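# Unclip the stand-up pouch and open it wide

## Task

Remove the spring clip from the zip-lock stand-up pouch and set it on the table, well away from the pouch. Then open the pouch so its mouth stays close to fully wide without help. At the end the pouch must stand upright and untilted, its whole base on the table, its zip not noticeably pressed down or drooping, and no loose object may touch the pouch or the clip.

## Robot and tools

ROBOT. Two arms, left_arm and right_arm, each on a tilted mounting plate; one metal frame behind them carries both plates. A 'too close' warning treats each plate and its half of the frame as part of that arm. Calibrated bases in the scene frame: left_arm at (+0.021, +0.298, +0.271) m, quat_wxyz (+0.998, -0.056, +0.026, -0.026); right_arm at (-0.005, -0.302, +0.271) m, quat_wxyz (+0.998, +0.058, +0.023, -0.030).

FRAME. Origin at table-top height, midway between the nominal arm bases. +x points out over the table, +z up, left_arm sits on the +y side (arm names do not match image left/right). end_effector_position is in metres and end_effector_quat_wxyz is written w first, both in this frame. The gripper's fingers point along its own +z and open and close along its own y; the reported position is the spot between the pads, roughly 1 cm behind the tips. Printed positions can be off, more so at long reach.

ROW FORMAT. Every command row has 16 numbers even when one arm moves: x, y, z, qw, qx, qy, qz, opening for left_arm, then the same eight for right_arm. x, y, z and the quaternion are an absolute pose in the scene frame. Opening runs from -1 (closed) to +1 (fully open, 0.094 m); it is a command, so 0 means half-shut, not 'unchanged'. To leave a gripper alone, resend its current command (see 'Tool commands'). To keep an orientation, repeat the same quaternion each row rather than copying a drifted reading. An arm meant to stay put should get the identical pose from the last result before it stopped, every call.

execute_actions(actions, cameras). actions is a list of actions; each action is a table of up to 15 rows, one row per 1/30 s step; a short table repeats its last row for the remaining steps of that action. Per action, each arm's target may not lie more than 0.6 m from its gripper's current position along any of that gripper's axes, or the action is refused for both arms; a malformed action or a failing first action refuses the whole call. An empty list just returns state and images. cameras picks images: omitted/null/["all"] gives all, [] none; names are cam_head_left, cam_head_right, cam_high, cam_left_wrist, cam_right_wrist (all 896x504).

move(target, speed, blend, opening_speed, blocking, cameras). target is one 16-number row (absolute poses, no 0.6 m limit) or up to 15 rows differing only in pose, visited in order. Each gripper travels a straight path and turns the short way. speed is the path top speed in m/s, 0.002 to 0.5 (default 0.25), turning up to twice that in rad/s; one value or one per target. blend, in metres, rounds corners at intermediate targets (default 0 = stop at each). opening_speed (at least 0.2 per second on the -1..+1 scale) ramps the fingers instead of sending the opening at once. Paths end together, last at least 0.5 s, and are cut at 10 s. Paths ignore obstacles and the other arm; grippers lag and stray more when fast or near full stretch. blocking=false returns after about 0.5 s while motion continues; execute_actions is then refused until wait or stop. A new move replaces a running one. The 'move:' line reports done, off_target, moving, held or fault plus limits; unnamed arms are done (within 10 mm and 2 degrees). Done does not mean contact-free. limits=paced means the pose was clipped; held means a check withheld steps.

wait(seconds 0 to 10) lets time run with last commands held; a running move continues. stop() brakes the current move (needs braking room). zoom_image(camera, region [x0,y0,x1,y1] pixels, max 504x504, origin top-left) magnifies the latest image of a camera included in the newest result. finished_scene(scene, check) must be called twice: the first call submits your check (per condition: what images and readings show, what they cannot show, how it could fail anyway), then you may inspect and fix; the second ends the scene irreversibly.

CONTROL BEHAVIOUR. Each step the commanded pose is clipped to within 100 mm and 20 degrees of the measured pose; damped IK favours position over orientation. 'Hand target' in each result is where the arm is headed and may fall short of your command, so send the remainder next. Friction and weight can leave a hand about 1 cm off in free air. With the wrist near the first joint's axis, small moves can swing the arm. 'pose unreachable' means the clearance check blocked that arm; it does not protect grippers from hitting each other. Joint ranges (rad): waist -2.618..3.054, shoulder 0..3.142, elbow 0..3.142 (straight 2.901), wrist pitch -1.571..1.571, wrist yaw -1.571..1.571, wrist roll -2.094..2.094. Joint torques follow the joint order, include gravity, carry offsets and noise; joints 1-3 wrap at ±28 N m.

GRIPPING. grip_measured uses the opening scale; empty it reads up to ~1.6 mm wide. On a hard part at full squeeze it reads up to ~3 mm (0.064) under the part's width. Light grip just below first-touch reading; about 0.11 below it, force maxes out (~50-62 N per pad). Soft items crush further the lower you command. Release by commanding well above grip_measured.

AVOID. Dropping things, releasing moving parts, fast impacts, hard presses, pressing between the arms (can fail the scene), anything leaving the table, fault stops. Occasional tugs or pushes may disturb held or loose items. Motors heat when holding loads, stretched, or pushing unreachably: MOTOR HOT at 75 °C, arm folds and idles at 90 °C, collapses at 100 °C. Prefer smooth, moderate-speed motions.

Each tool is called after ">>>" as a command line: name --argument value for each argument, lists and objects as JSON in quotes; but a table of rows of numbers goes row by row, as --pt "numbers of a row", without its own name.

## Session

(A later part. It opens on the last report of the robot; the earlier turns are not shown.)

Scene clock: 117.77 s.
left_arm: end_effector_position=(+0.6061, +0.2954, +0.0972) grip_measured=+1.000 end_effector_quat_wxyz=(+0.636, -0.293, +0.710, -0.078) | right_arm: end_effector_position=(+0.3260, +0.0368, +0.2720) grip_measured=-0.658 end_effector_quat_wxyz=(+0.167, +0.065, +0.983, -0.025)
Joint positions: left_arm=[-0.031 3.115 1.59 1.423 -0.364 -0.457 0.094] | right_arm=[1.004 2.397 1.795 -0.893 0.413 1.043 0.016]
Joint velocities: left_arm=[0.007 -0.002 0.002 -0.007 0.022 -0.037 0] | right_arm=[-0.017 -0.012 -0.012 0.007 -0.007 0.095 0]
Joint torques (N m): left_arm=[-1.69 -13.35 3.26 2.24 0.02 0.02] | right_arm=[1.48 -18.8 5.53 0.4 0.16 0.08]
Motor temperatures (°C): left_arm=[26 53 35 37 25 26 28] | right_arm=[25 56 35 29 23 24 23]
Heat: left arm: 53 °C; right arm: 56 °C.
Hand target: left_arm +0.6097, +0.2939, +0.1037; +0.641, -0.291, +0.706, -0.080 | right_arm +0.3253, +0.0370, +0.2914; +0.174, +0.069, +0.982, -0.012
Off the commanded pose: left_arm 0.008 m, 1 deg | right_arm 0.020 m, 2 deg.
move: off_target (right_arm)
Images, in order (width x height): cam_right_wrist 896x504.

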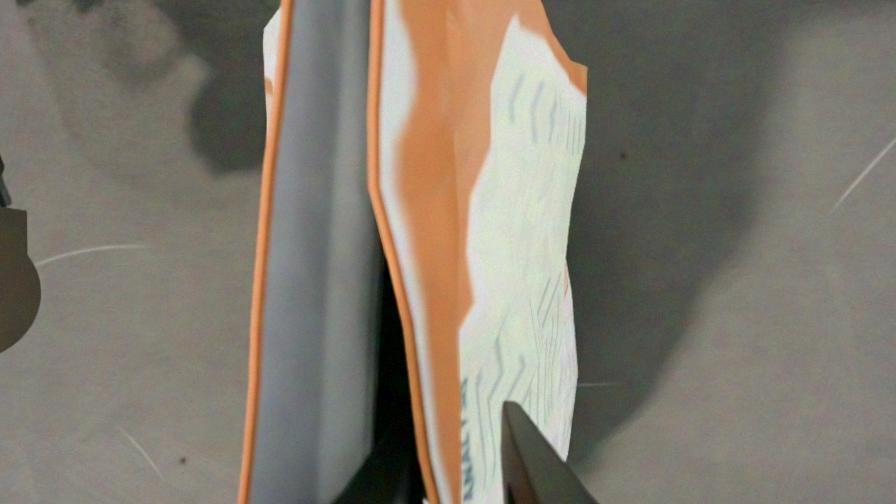

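>>> move --target '[0.6097,0.2939,0.1037,0.641,-0.291,0.706,-0.080,1,0.323,0.036,0.300,0.174,0.069,0.982,-0.012,-0.66]' --speed 0.05 --cameras '["cam_right_wrist"]'

>>> move --target '[0.6097,0.2939,0.1037,0.641,-0.291,0.706,-0.080,1,0.323,0.036,0.300,0.174,0.069,0.982,-0.012,-1]' --opening_speed 0.6 --cameras '["cam_right_wrist"]'

>>> move --target '[0.6097,0.2939,0.1037,0.641,-0.291,0.706,-0.080,1,0.320,0.006,0.300,0.174,0.069,0.982,-0.012,-1]' --speed 0.04

Scene clock: 119.00 s.
left_arm: end_effector_position=(+0.6061, +0.2954, +0.0972) grip_measured=+1.000 end_effector_quat_wxyz=(+0.636, -0.293, +0.710, -0.078) | right_arm: end_effector_position=(+0.3252, +0.0355, +0.2786) grip_measured=-0.658 end_effector_quat_wxyz=(+0.166, +0.068, +0.983, -0.023)
Joint positions: left_arm=[-0.031 3.115 1.59 1.423 -0.364 -0.457 0.094] | right_arm=[1.004 2.381 1.795 -0.907 0.409 1.048 0.016]
Joint velocities: left_arm=[0.022 -0.012 0.002 0.007 0.022 -0.007 0] | right_arm=[-0.002 0.012 -0.002 0.022 0.051 0.022 0]
Joint torques (N m): left_arm=[-1.7 -13.33 3.26 2.25 0.03 0.03] | right_arm=[1.81 -18.73 6 0.3 0.17 0.08]
Motor temperatures (°C): left_arm=[26 53 35 37 25 26 28] | right_arm=[25 57 35 29 23 24 23]
Heat: left arm: 53 °C; right arm: 57 °C.
Hand target: left_arm +0.6097, +0.2939, +0.1037; +0.641, -0.291, +0.706, -0.080 | right_arm +0.3231, +0.0359, +0.2994; +0.174, +0.069, +0.982, -0.012
Off the commanded pose: left_arm 0.008 m, 1 deg | right_arm 0.022 m, 2 deg.
move: off_target (right_arm)
Images, in order (width x height): cam_right_wrist 896x504.

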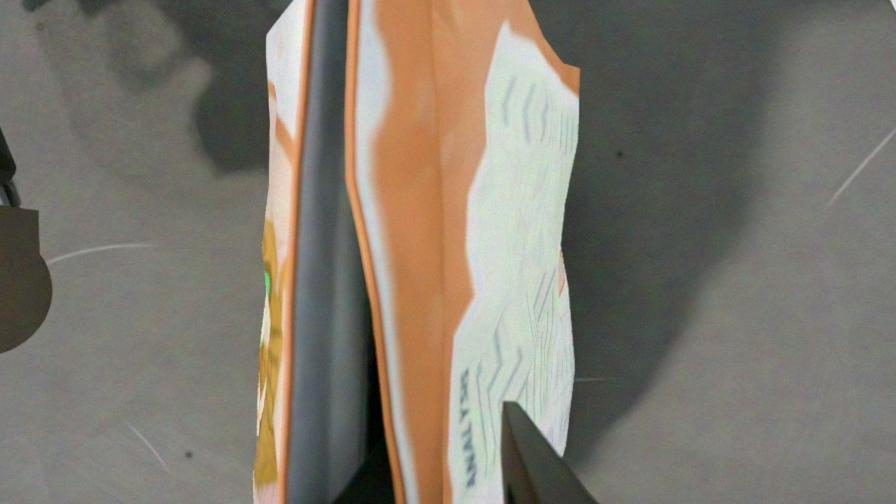

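Scene clock: 119.77 s.
left_arm: end_effector_position=(+0.6061, +0.2954, +0.0972) grip_measured=+1.000 end_effector_quat_wxyz=(+0.636, -0.293, +0.710, -0.078) | right_arm: end_effector_position=(+0.3249, +0.0361, +0.2794) grip_measured=-0.991 end_effector_quat_wxyz=(+0.166, +0.068, +0.983, -0.021)
Joint positions: left_arm=[-0.031 3.115 1.59 1.423 -0.364 -0.457 0.094] | right_arm=[1.005 2.379 1.795 -0.907 0.407 1.049 0]
Joint velocities: left_arm=[-0.027 -0.007 -0.002 0.066 0.007 0.037 0] | right_arm=[0.002 -0.007 -0.007 -0.007 0.022 -0.037 0]
Joint torques (N m): left_arm=[-1.69 -13.37 3.22 2.25 0.03 0.02] | right_arm=[1.78 -18.56 6.02 0.29 0.2 0.07]
Motor temperatures (°C): left_arm=[26 53 35 37 25 26 28] | right_arm=[25 57 35 29 23 24 23]
Heat: left arm: 53 °C; right arm: 57 °C.
Hand target: left_arm +0.6097, +0.2939, +0.1037; +0.641, -0.291, +0.706, -0.080 | right_arm +0.3231, +0.0359, +0.2993; +0.174, +0.069, +0.982, -0.012
Off the commanded pose: left_arm 0.008 m, 1 deg | right_arm 0.021 m, 1 deg.
move: off_target (right_arm)
Images, in order (width x height): cam_right_wrist 896x504.

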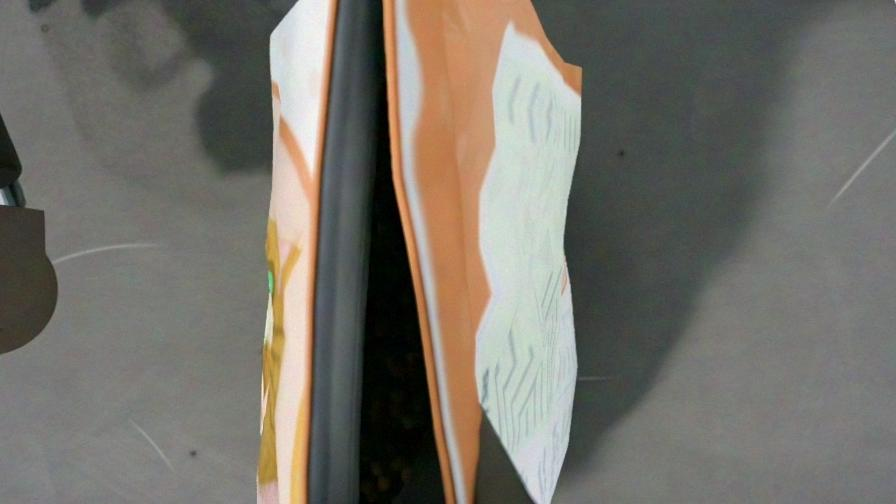

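Scene clock: 120.97 s.
left_arm: end_effector_position=(+0.6061, +0.2954, +0.0972) grip_measured=+1.000 end_effector_quat_wxyz=(+0.636, -0.293, +0.710, -0.078) | right_arm: end_effector_position=(+0.3193, +0.0100, +0.2816) grip_measured=-0.991 end_effector_quat_wxyz=(+0.167, +0.067, +0.983, -0.021)
Joint positions: left_arm=[-0.031 3.115 1.59 1.423 -0.364 -0.457 0.094] | right_arm=[0.981 2.275 1.632 -0.836 0.407 1.02 0]
Joint velocities: left_arm=[-0.002 -0.002 -0.012 0.081 -0.037 0.007 0] | right_arm=[-0.002 -0.007 0.012 -0.007 -0.022 0.022 0]
Joint torques (N m): left_arm=[-1.68 -13.35 3.21 2.25 0.03 0.03] | right_arm=[0.81 -17.84 5.49 0.38 0.17 -0.02]
Motor temperatures (°C): left_arm=[26 53 35 37 25 26 28] | right_arm=[25 57 35 29 23 24 23]
Heat: left arm: 53 °C; right arm: 57 °C.
Hand target: left_arm +0.6097, +0.2939, +0.1037; +0.641, -0.291, +0.706, -0.080 | right_arm +0.3206, +0.0062, +0.2994; +0.174, +0.069, +0.982, -0.012
Off the commanded pose: left_arm 0.008 m, 1 deg | right_arm 0.019 m, 1 deg.
move: off_target (right_arm)

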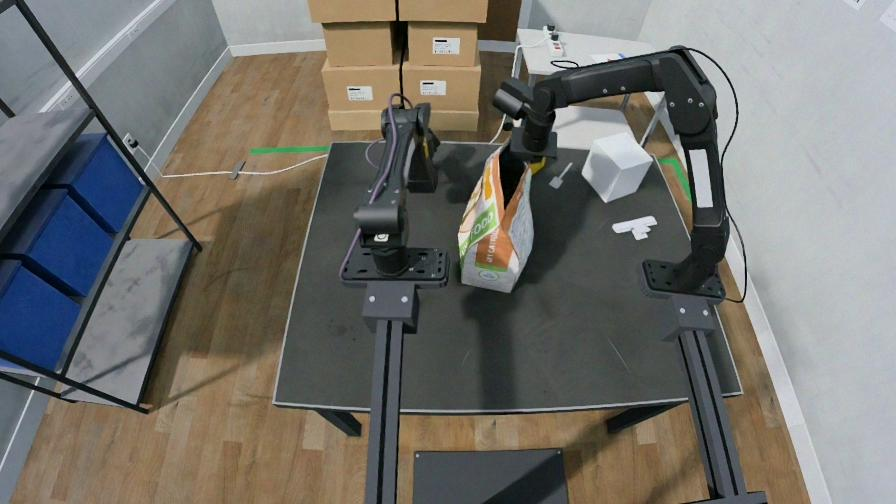

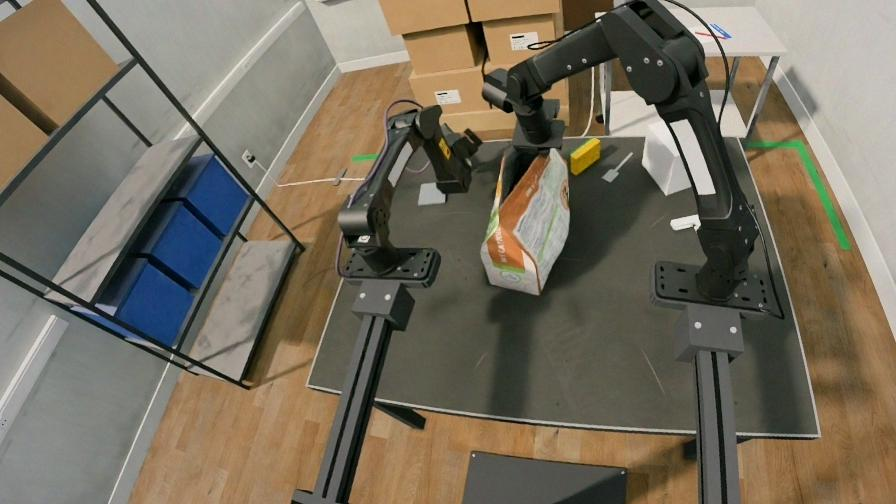

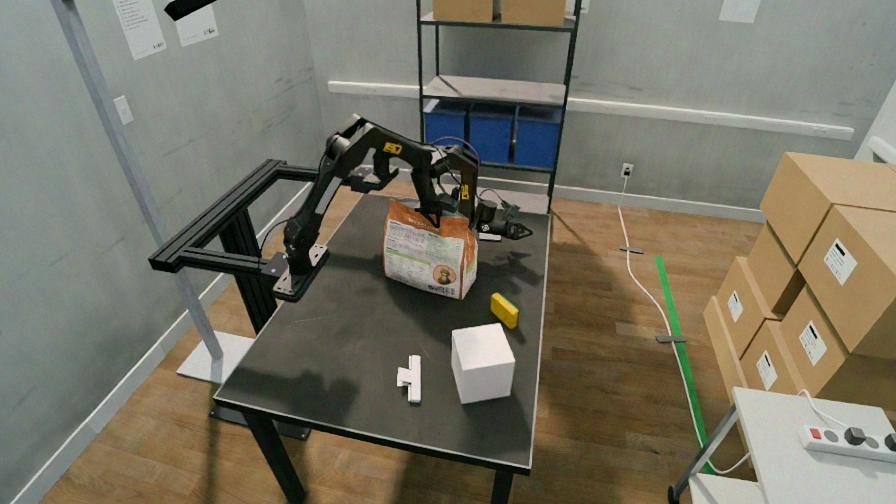

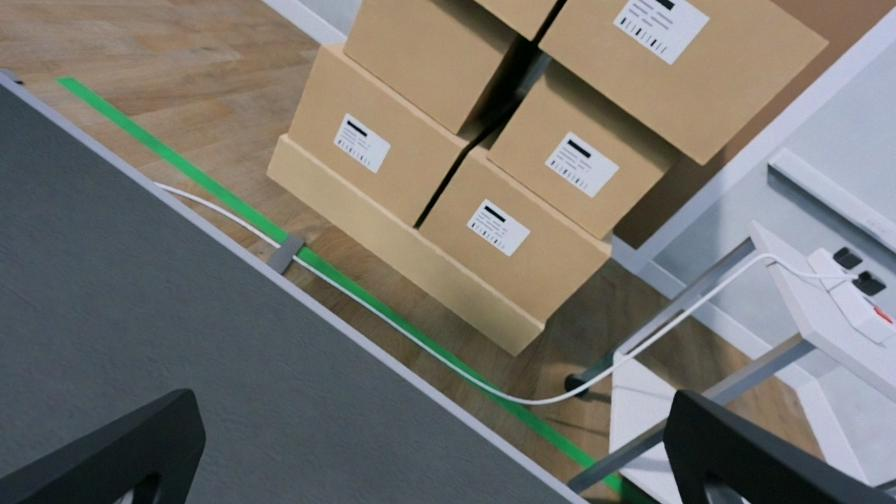

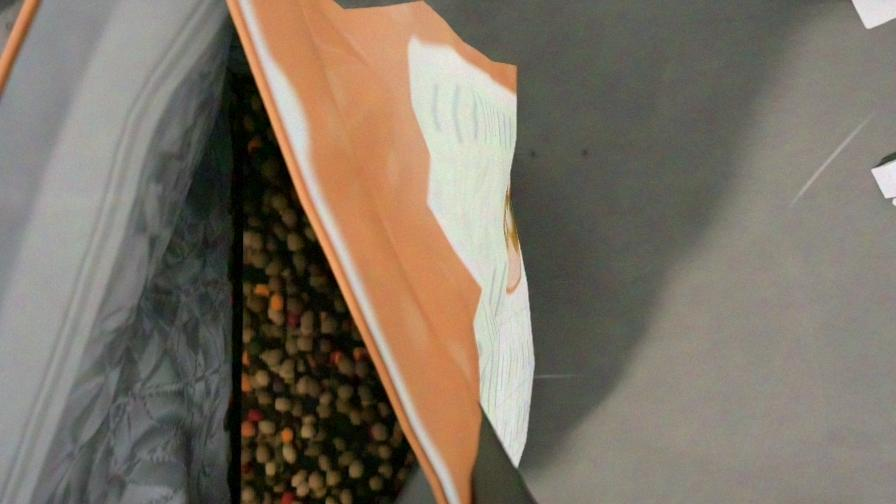

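>>> move --pt "0.6097 0.2939 0.1037 0.641 -0.291 0.706 -0.080 1 0.317 -0.020 0.305 0.174 0.069 0.982 -0.012 -1" --pt "0.6097 0.2939 0.1037 0.641 -0.291 0.706 -0.080 1 0.315 -0.042 0.305 0.174 0.069 0.982 -0.012 -1" --speed 0.04

Scene clock: 123.00 s.
left_arm: end_effector_position=(+0.6061, +0.2954, +0.0972) grip_measured=+1.000 end_effector_quat_wxyz=(+0.636, -0.293, +0.710, -0.078) | right_arm: end_effector_position=(+0.3092, -0.0342, +0.2825) grip_measured=-0.991 end_effector_quat_wxyz=(+0.154, +0.061, +0.986, -0.017)
Joint positions: left_arm=[-0.031 3.115 1.59 1.423 -0.364 -0.457 0.094] | right_arm=[0.923 2.122 1.408 -0.75 0.373 0.949 0]
Joint velocities: left_arm=[-0.002 0.007 -0.002 -0.051 -0.007 0.022 0] | right_arm=[-0.007 -0.012 -0.002 -0.037 -0.081 -0.022 -0.001]
Joint torques (N m): left_arm=[-1.72 -13.34 3.22 2.24 0.03 0.03] | right_arm=[0.36 -17.29 5.63 0.39 0.4 0]
Motor temperatures (°C): left_arm=[26 53 35 37 25 26 28] | right_arm=[25 58 35 29 23 24 23]
Heat: left arm: 53 °C; right arm: 58 °C.
Hand target: left_arm +0.6097, +0.2939, +0.1037; +0.641, -0.291, +0.706, -0.080 | right_arm +0.3159, -0.0419, +0.3042; +0.174, +0.069, +0.982, -0.012
Off the commanded pose: left_arm 0.008 m, 1 deg | right_arm 0.025 m, 3 deg.
move: off_target (right_arm)

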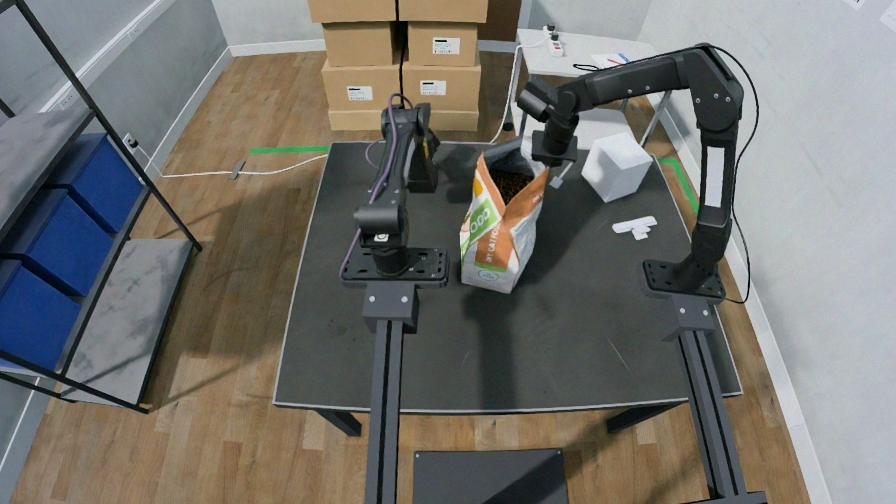

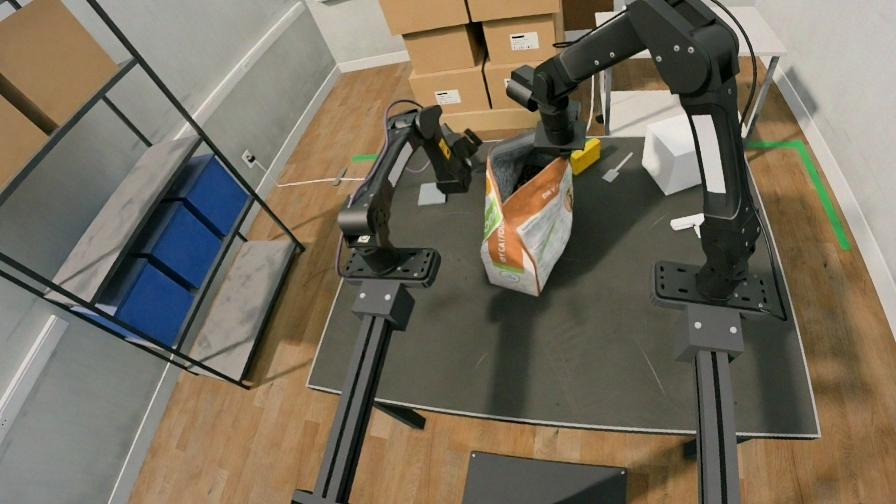

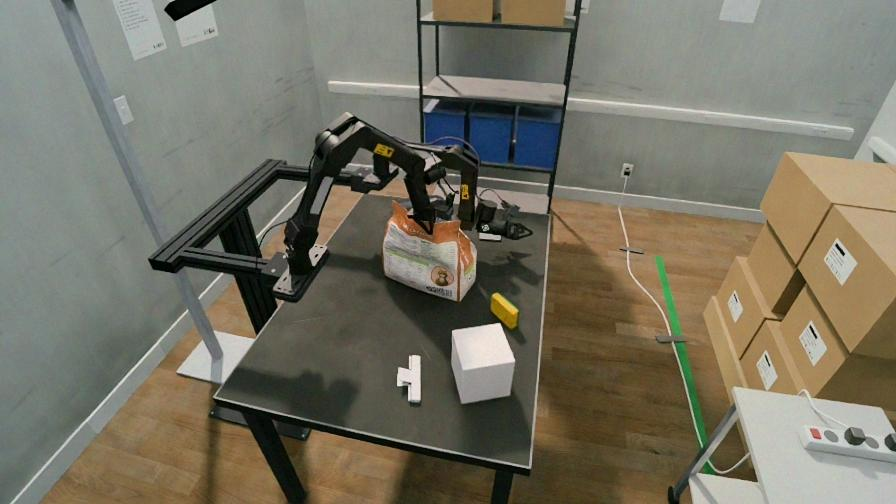

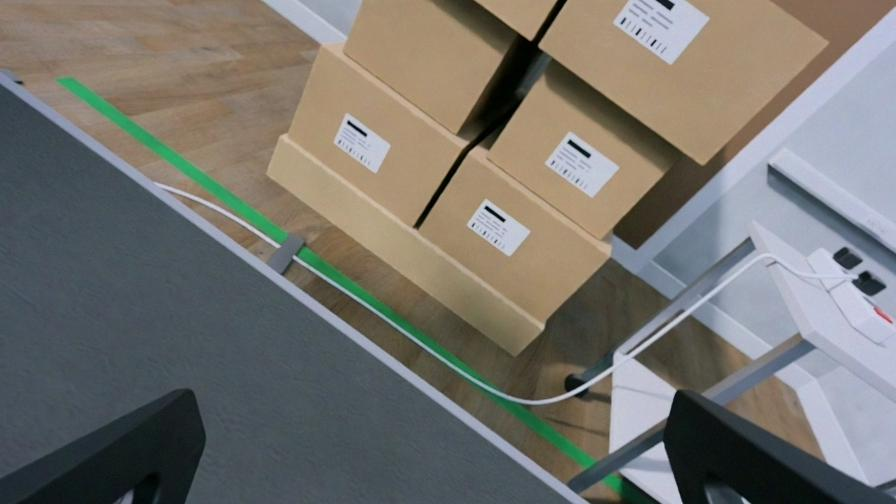

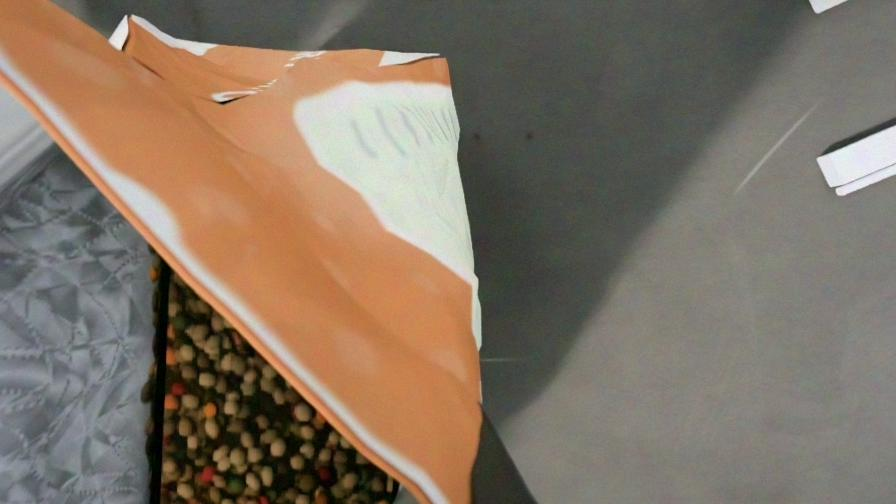

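Very wide now. Ease back, release, lift, then look.

>>> move --target '[0.6097,0.2939,0.1037,0.641,-0.291,0.706,-0.080,1,0.314,-0.015,0.300,0.174,0.069,0.982,-0.012,-1]' --speed 0.04 --cameras '["cam_right_wrist"]'

>>> move --target '[0.6097,0.2939,0.1037,0.641,-0.291,0.706,-0.080,1,0.314,-0.015,0.300,0.174,0.069,0.982,-0.012,-0.7]' --opening_speed 0.4 --cameras '["cam_right_wrist"]'

>>> move --target '[0.6097,0.2939,0.1037,0.641,-0.291,0.706,-0.080,1,0.310,-0.010,0.41,0.174,0.069,0.982,-0.012,-0.7]' --speed 0.08

Scene clock: 124.43 s.
left_arm: end_effector_position=(+0.6061, +0.2954, +0.0972) grip_measured=+1.000 end_effector_quat_wxyz=(+0.636, -0.293, +0.710, -0.078) | right_arm: end_effector_position=(+0.3099, -0.0192, +0.2907) grip_measured=-0.991 end_effector_quat_wxyz=(+0.161, +0.069, +0.984, -0.007)
Joint positions: left_arm=[-0.031 3.115 1.59 1.423 -0.364 -0.457 0.094] | right_arm=[0.948 2.139 1.46 -0.772 0.378 0.987 0]
Joint velocities: left_arm=[0.002 0.012 -0.007 0.007 0.081 0.007 0] | right_arm=[-0.017 0.007 -0.017 -0.022 0.037 -0.022 0]
Joint torques (N m): left_arm=[-1.69 -13.34 3.19 2.25 0.03 0.02] | right_arm=[1.95 -11.95 9.58 0.31 0.42 0.09]
Motor temperatures (°C): left_arm=[26 53 35 37 25 26 28] | right_arm=[25 57 35 29 23 24 23]
Heat: left arm: 53 °C; right arm: 57 °C.
Hand target: left_arm +0.6097, +0.2939, +0.1037; +0.641, -0.291, +0.706, -0.080 | right_arm +0.3135, -0.0151, +0.3001; +0.174, +0.069, +0.982, -0.011
Off the commanded pose: left_arm 0.008 m, 1 deg | right_arm 0.011 m, 2 deg.
move: off_target (right_arm)
Images, in order (width x height): cam_right_wrist 896x504.

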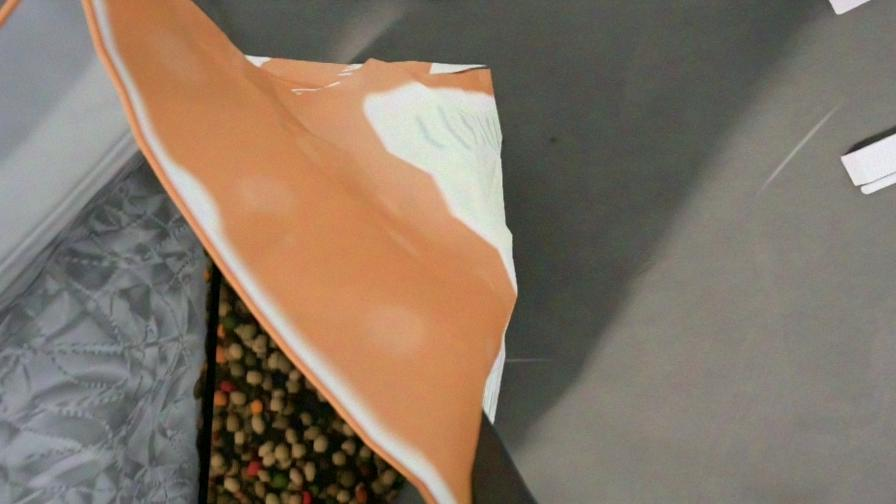

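Scene clock: 125.40 s.
left_arm: end_effector_position=(+0.6061, +0.2954, +0.0972) grip_measured=+1.000 end_effector_quat_wxyz=(+0.636, -0.293, +0.710, -0.078) | right_arm: end_effector_position=(+0.3106, -0.0175, +0.2945) grip_measured=-0.702 end_effector_quat_wxyz=(+0.164, +0.069, +0.984, -0.008)
Joint positions: left_arm=[-0.031 3.115 1.59 1.423 -0.364 -0.457 0.094] | right_arm=[0.952 2.139 1.474 -0.785 0.383 0.99 0.014]
Joint velocities: left_arm=[0.012 -0.002 0.002 0.022 -0.051 0.037 0] | right_arm=[-0.012 -0.012 -0.017 0.007 -0.007 -0.022 0.001]
Joint torques (N m): left_arm=[-1.72 -13.37 3.23 2.25 0.03 0.03] | right_arm=[1.58 -11.81 8.51 0.44 0.38 0.08]
Motor temperatures (°C): left_arm=[26 53 35 37 25 26 28] | right_arm=[25 56 35 29 23 24 23]
Heat: left arm: 53 °C; right arm: 56 °C.
Hand target: left_arm +0.6097, +0.2939, +0.1037; +0.641, -0.291, +0.706, -0.080 | right_arm +0.3138, -0.0150, +0.3001; +0.174, +0.069, +0.982, -0.012
Off the commanded pose: left_arm 0.008 m, 1 deg | right_arm 0.007 m, 1 deg.
move: done
Images, in order (width x height): cam_right_wrist 896x504.

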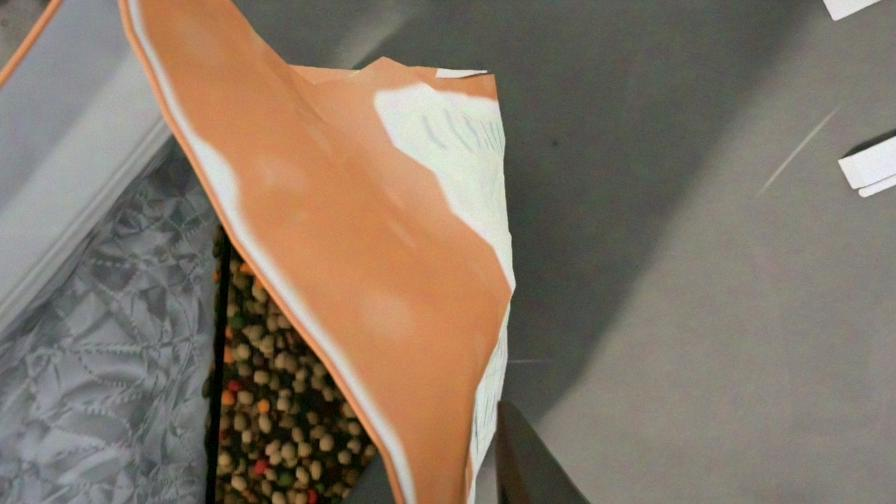

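Scene clock: 127.53 s.
left_arm: end_effector_position=(+0.6061, +0.2954, +0.0972) grip_measured=+1.000 end_effector_quat_wxyz=(+0.636, -0.293, +0.710, -0.078) | right_arm: end_effector_position=(+0.3065, -0.0110, +0.3874) grip_measured=-0.702 end_effector_quat_wxyz=(+0.153, +0.065, +0.986, -0.026)
Joint positions: left_arm=[-0.031 3.115 1.59 1.423 -0.364 -0.457 0.094] | right_arm=[0.995 2.13 1.838 -1.218 0.389 1.038 0.014]
Joint velocities: left_arm=[-0.012 -0.002 -0.022 -0.051 -0.022 0.051 0] | right_arm=[0.017 -0.007 -0.007 -0.095 0.022 -0.022 0]
Joint torques (N m): left_arm=[-1.69 -13.33 3.21 2.25 0.03 0.02] | right_arm=[1.66 -15.61 8.69 0.33 0.35 0.08]
Motor temperatures (°C): left_arm=[26 54 35 37 25 26 28] | right_arm=[25 56 35 28 23 24 23]
Heat: left arm: 54 °C; right arm: 56 °C.
Hand target: left_arm +0.6097, +0.2939, +0.1037; +0.641, -0.291, +0.706, -0.080 | right_arm +0.3089, -0.0108, +0.4098; +0.174, +0.069, +0.982, -0.012
Off the commanded pose: left_arm 0.008 m, 1 deg | right_arm 0.023 m, 3 deg.
move: off_target (right_arm)

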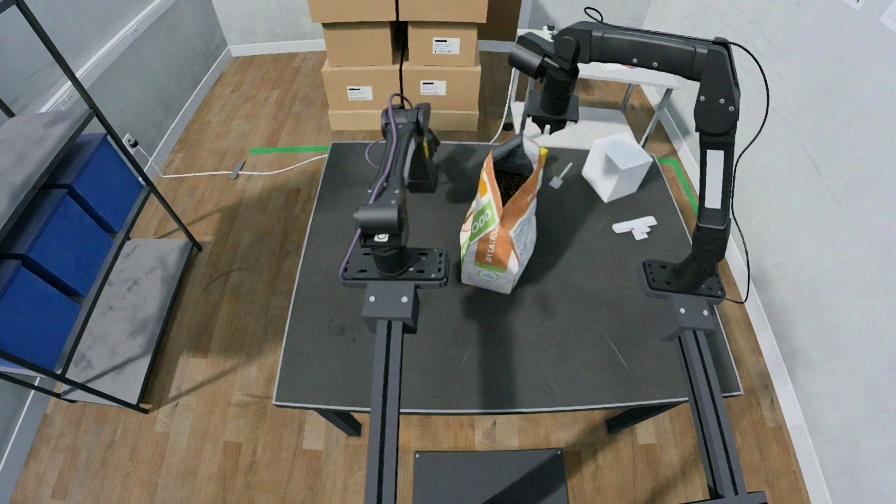

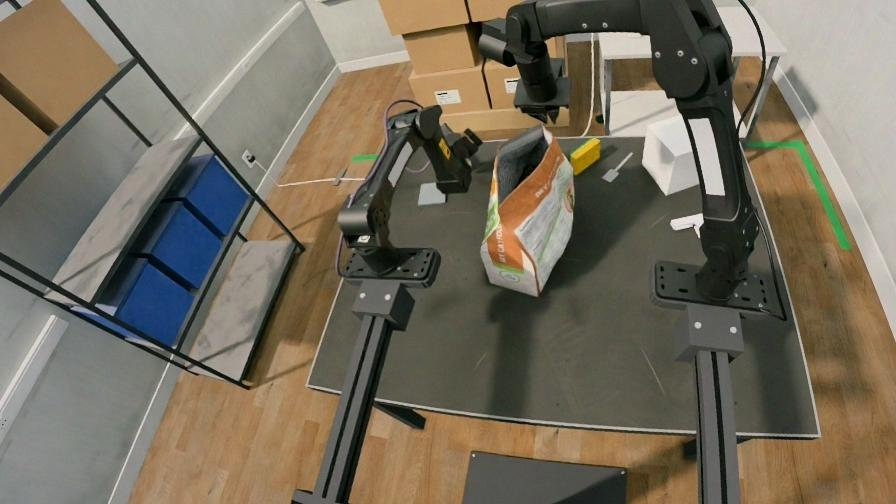

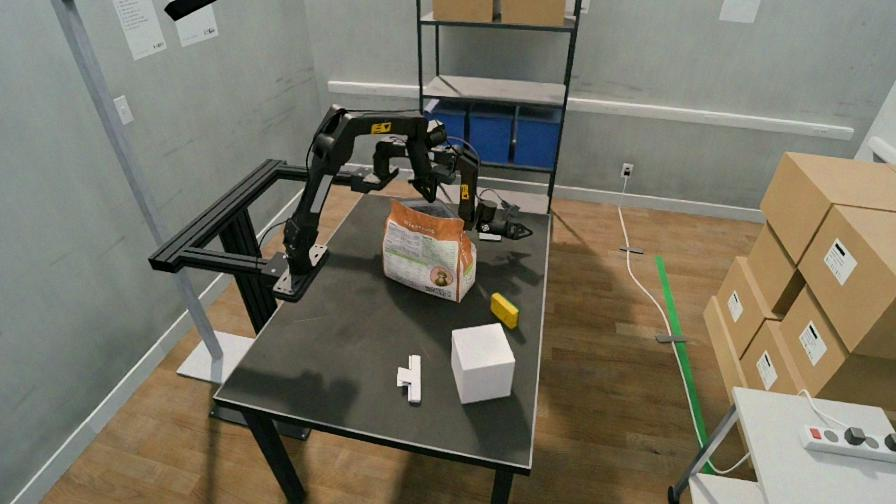

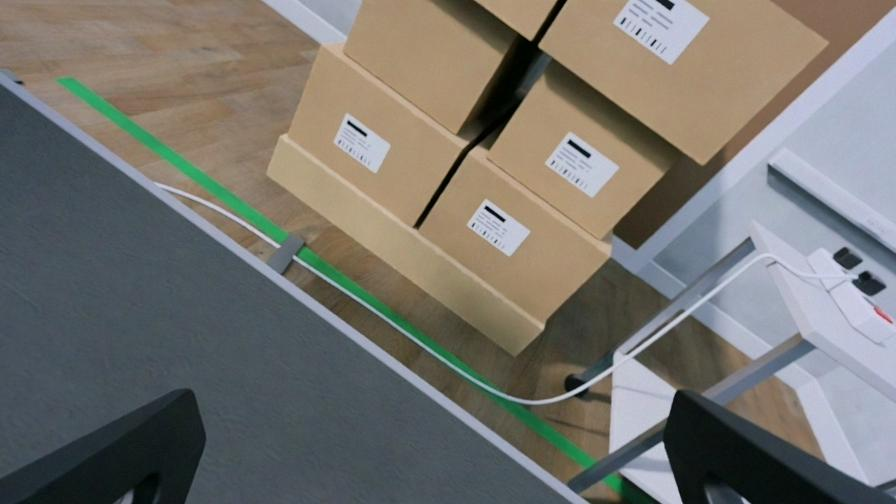

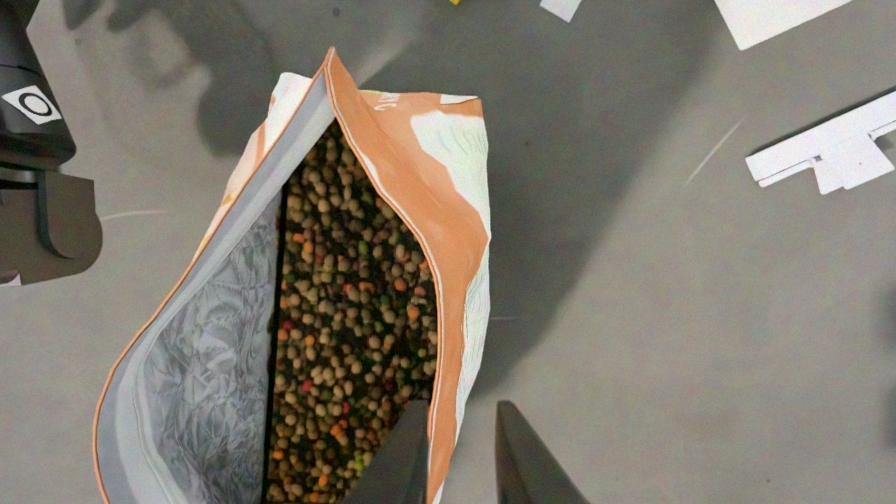

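>>> move --target '[0.6097,0.2939,0.1037,0.641,-0.291,0.706,-0.080,1,0.31,0.03,0.44,0.174,0.069,0.982,-0.012,-1]' --speed 0.12

Scene clock: 129.47 s.
left_arm: end_effector_position=(+0.6061, +0.2954, +0.0972) grip_measured=+1.000 end_effector_quat_wxyz=(+0.636, -0.293, +0.710, -0.078) | right_arm: end_effector_position=(+0.3066, +0.0287, +0.4420) grip_measured=-0.994 end_effector_quat_wxyz=(+0.168, +0.069, +0.983, -0.002)
Joint positions: left_arm=[-0.031 3.115 1.59 1.423 -0.364 -0.457 0.094] | right_arm=[1.06 2.275 2.267 -1.469 0.396 1.102 0]
Joint velocities: left_arm=[-0.007 -0.002 -0.007 0.007 0.051 -0.007 0] | right_arm=[-0.002 -0.007 0.002 -0.095 -0.007 -0.051 0.001]
Joint torques (N m): left_arm=[-1.7 -13.34 3.22 2.25 0.02 0.02] | right_arm=[1.31 -11.47 8.58 0.41 0.35 0.07]
Motor temperatures (°C): left_arm=[26 54 35 37 25 26 28] | right_arm=[25 55 35 28 23 24 23]
Heat: left arm: 54 °C; right arm: 55 °C.
Hand target: left_arm +0.6097, +0.2939, +0.1037; +0.641, -0.291, +0.706, -0.080 | right_arm +0.3086, +0.0294, +0.4395; +0.174, +0.069, +0.982, -0.012
Off the commanded pose: left_arm 0.008 m, 1 deg | right_arm 0.004 m, 1 deg.
move: done

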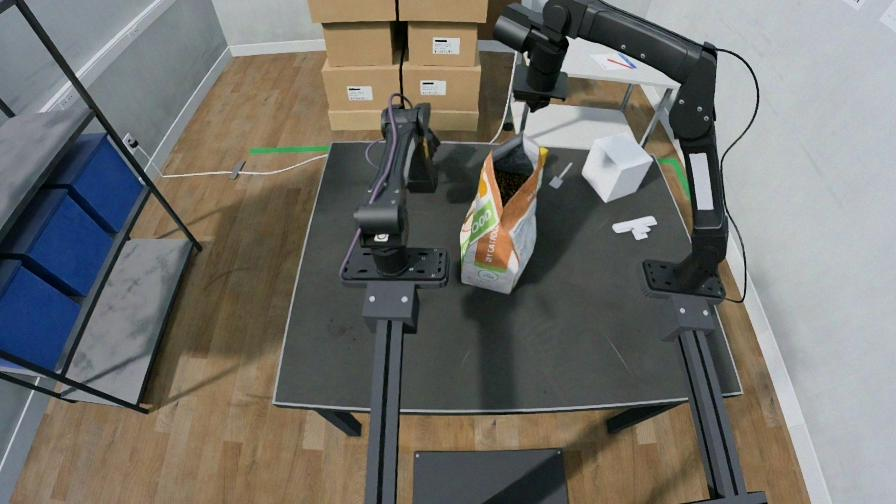

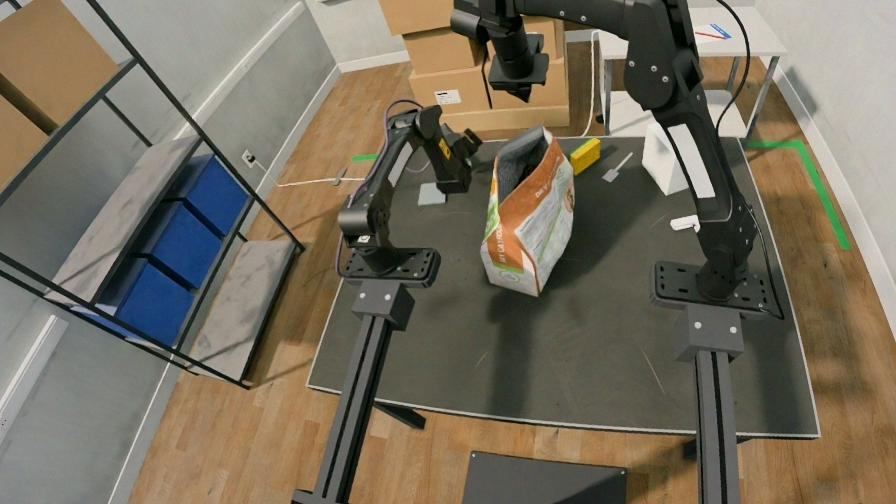

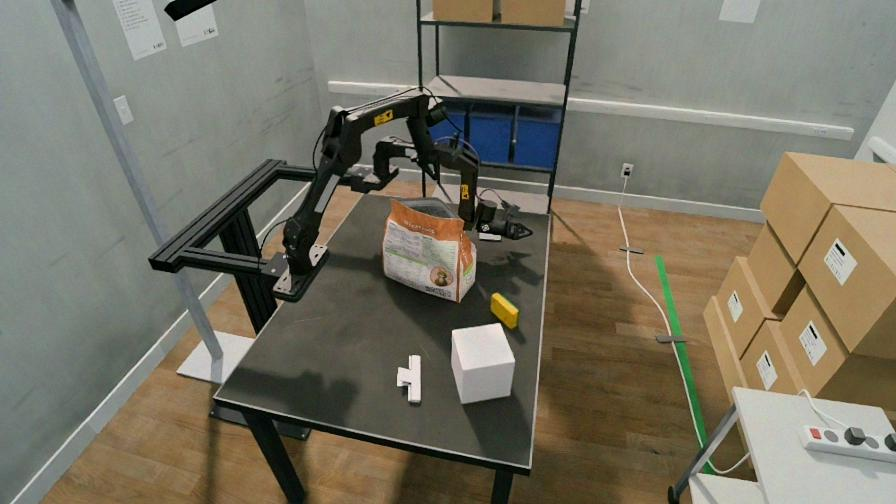

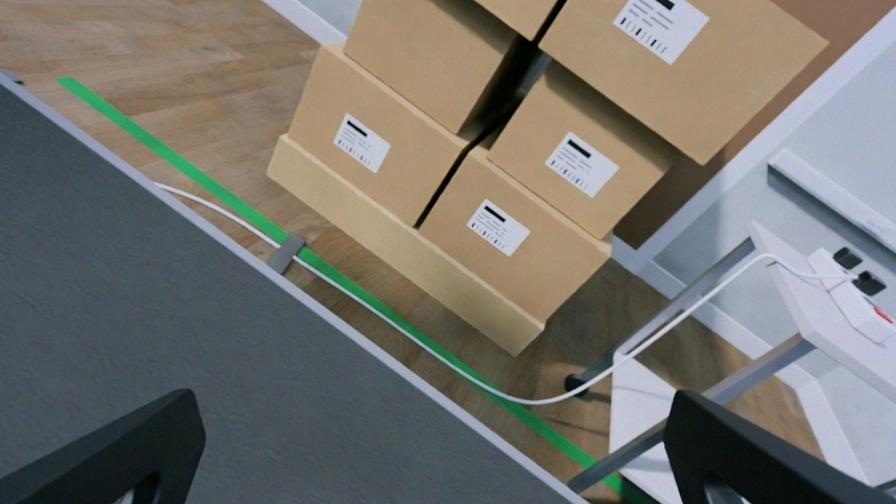

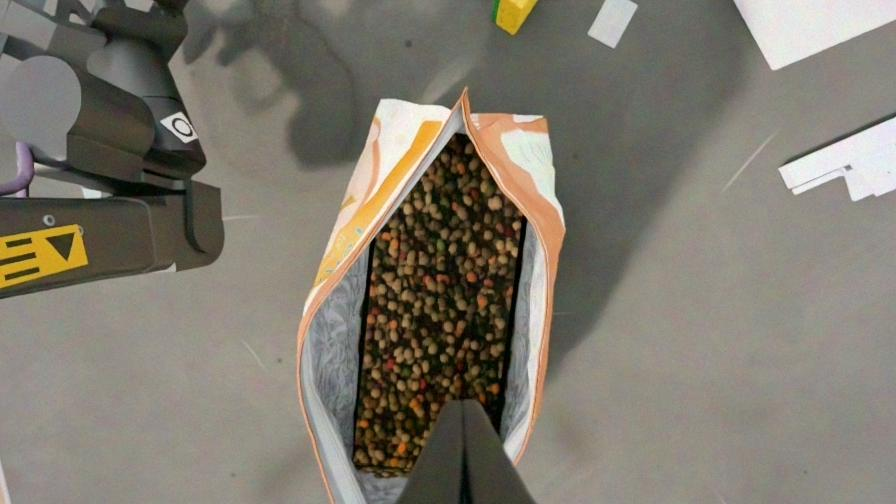

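>>> move --pt "0.6097 0.2939 0.1037 0.641 -0.291 0.706 -0.080 1 0.25 0.03 0.46 0.174 0.069 0.982 -0.012 -1" --speed 0.12 --cameras '["cam_right_wrist","cam_head_right","cam_high"]'

>>> zoom_image --camera "cam_head_right" --region '[460, 100, 640, 310]'

>>> zoom_image --camera "cam_high" --region '[350, 150, 560, 340]'

Scene clock: 131.30 s.
left_arm: end_effector_position=(+0.6061, +0.2954, +0.0972) grip_measured=+1.000 end_effector_quat_wxyz=(+0.636, -0.293, +0.710, -0.078) | right_arm: end_effector_position=(+0.2489, +0.0375, +0.4459) grip_measured=-0.994 end_effector_quat_wxyz=(+0.162, +0.064, +0.985, -0.015)
Joint positions: left_arm=[-0.031 3.115 1.59 1.423 -0.364 -0.457 0.094] | right_arm=[1.186 2.223 2.184 -1.522 0.401 1.236 0]
Joint velocities: left_arm=[-0.017 -0.002 -0.002 0.037 -0.007 0.051 0] | right_arm=[-0.002 -0.017 -0.017 -0.066 -0.037 -0.037 0.001]
Joint torques (N m): left_arm=[-1.7 -13.31 3.23 2.25 0.04 0.03] | right_arm=[0.91 -15.9 5.82 0.27 0.37 0.07]
Motor temperatures (°C): left_arm=[26 54 35 37 25 26 28] | right_arm=[25 55 35 28 23 24 23]
Heat: left arm: 54 °C; right arm: 55 °C.
Hand target: left_arm +0.6097, +0.2939, +0.1037; +0.641, -0.291, +0.706, -0.080 | right_arm +0.2501, +0.0294, +0.4598; +0.174, +0.069, +0.982, -0.012
Off the commanded pose: left_arm 0.008 m, 1 deg | right_arm 0.016 m, 2 deg.
move: off_target (right_arm)
Images, in order (width x height): cam_head_right 896x504, cam_high 896x504, cam_right_wrist 896x504.

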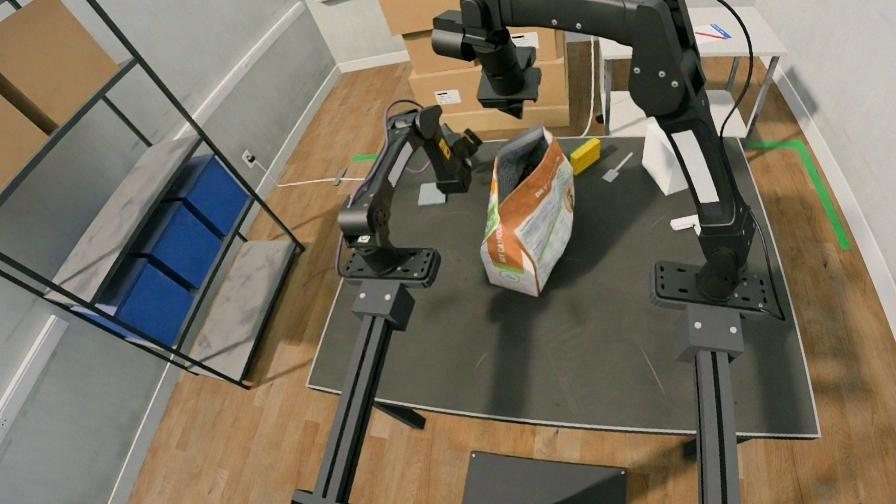

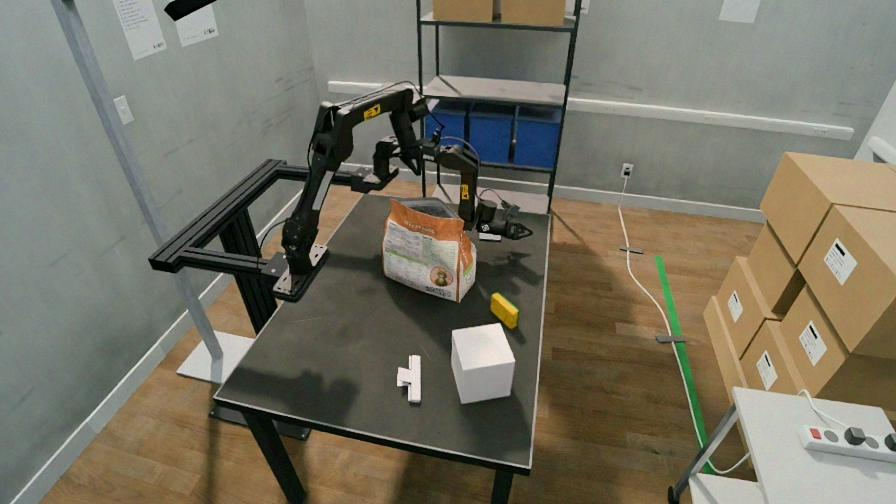

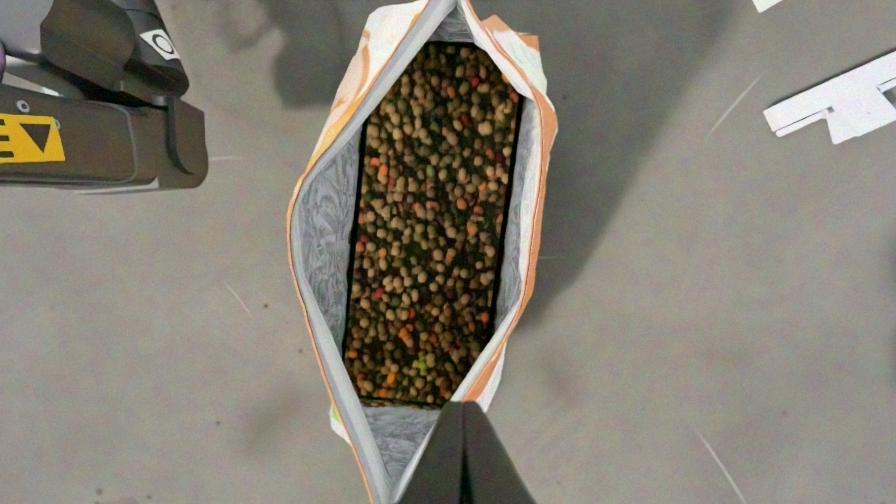

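Scaled by 2.400 from the camera's 896x504 image, which has a finer 1280x720 frame.

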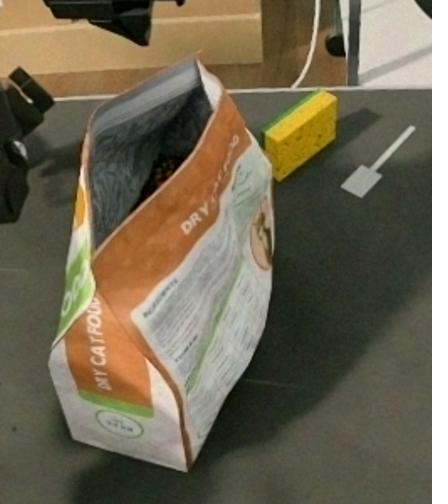

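Scaled by 2.400 from the camera's 896x504 image, which has a finer 1280x720 frame.

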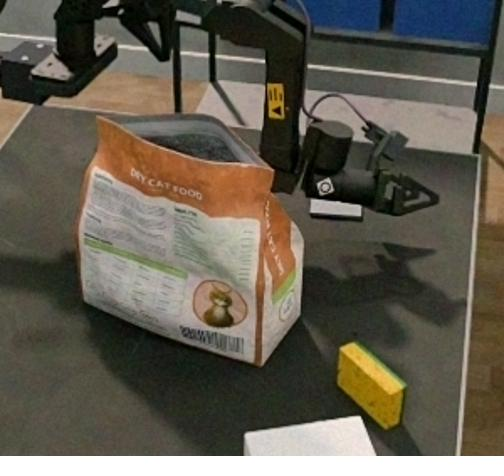

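>>> move --pt "0.6097 0.2939 0.1037 0.641 -0.291 0.706 -0.080 1 0.31 0.042 0.41 0.174 0.069 0.982 -0.012 -1" --pt "0.6097 0.2939 0.1037 0.641 -0.291 0.706 -0.080 1 0.31 0.042 0.35 0.174 0.069 0.982 -0.012 -1" --speed 0.08 --cameras '["cam_right_wrist"]'

Scene clock: 134.53 s.
left_arm: end_effector_position=(+0.6061, +0.2954, +0.0972) grip_measured=+1.000 end_effector_quat_wxyz=(+0.636, -0.293, +0.710, -0.078) | right_arm: end_effector_position=(+0.3071, +0.0460, +0.3521) grip_measured=-0.994 end_effector_quat_wxyz=(+0.168, +0.069, +0.983, -0.008)
Joint positions: left_arm=[-0.031 3.115 1.59 1.423 -0.364 -0.457 0.094] | right_arm=[1.062 2.303 1.95 -1.136 0.401 1.106 0]
Joint velocities: left_arm=[0.022 0.002 -0.002 -0.022 0.081 -0.051 0] | right_arm=[-0.012 -0.007 0.012 -0.022 -0.007 -0.066 0]
Joint torques (N m): left_arm=[-1.69 -13.35 3.25 2.24 0.03 0.02] | right_arm=[0.72 -13.81 5.98 0.67 0.3 -0.02]
Motor temperatures (°C): left_arm=[26 54 35 37 25 26 28] | right_arm=[25 55 35 28 23 24 23]
Heat: left arm: 54 °C; right arm: 55 °C.
Hand target: left_arm +0.6097, +0.2939, +0.1037; +0.641, -0.291, +0.706, -0.080 | right_arm +0.3102, +0.0434, +0.3501; +0.174, +0.069, +0.982, -0.012
Off the commanded pose: left_arm 0.008 m, 1 deg | right_arm 0.005 m, 1 deg.
move: done
Images, in order (width x height): cam_right_wrist 896x504.

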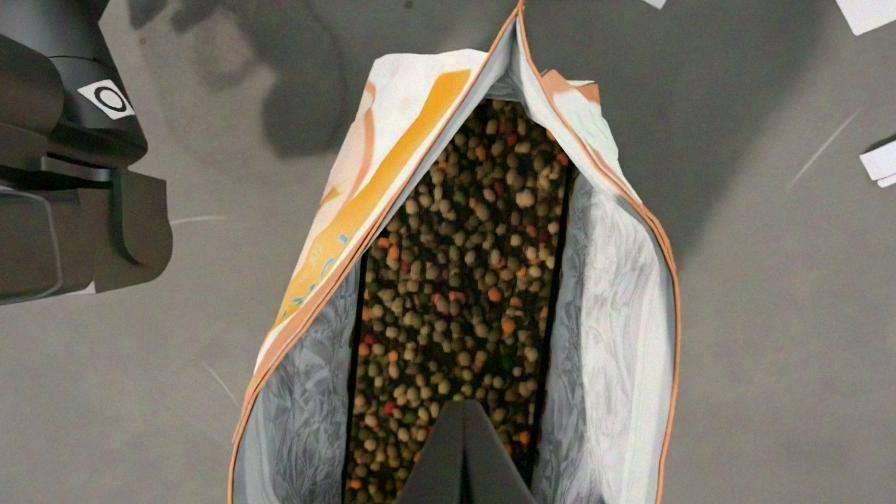

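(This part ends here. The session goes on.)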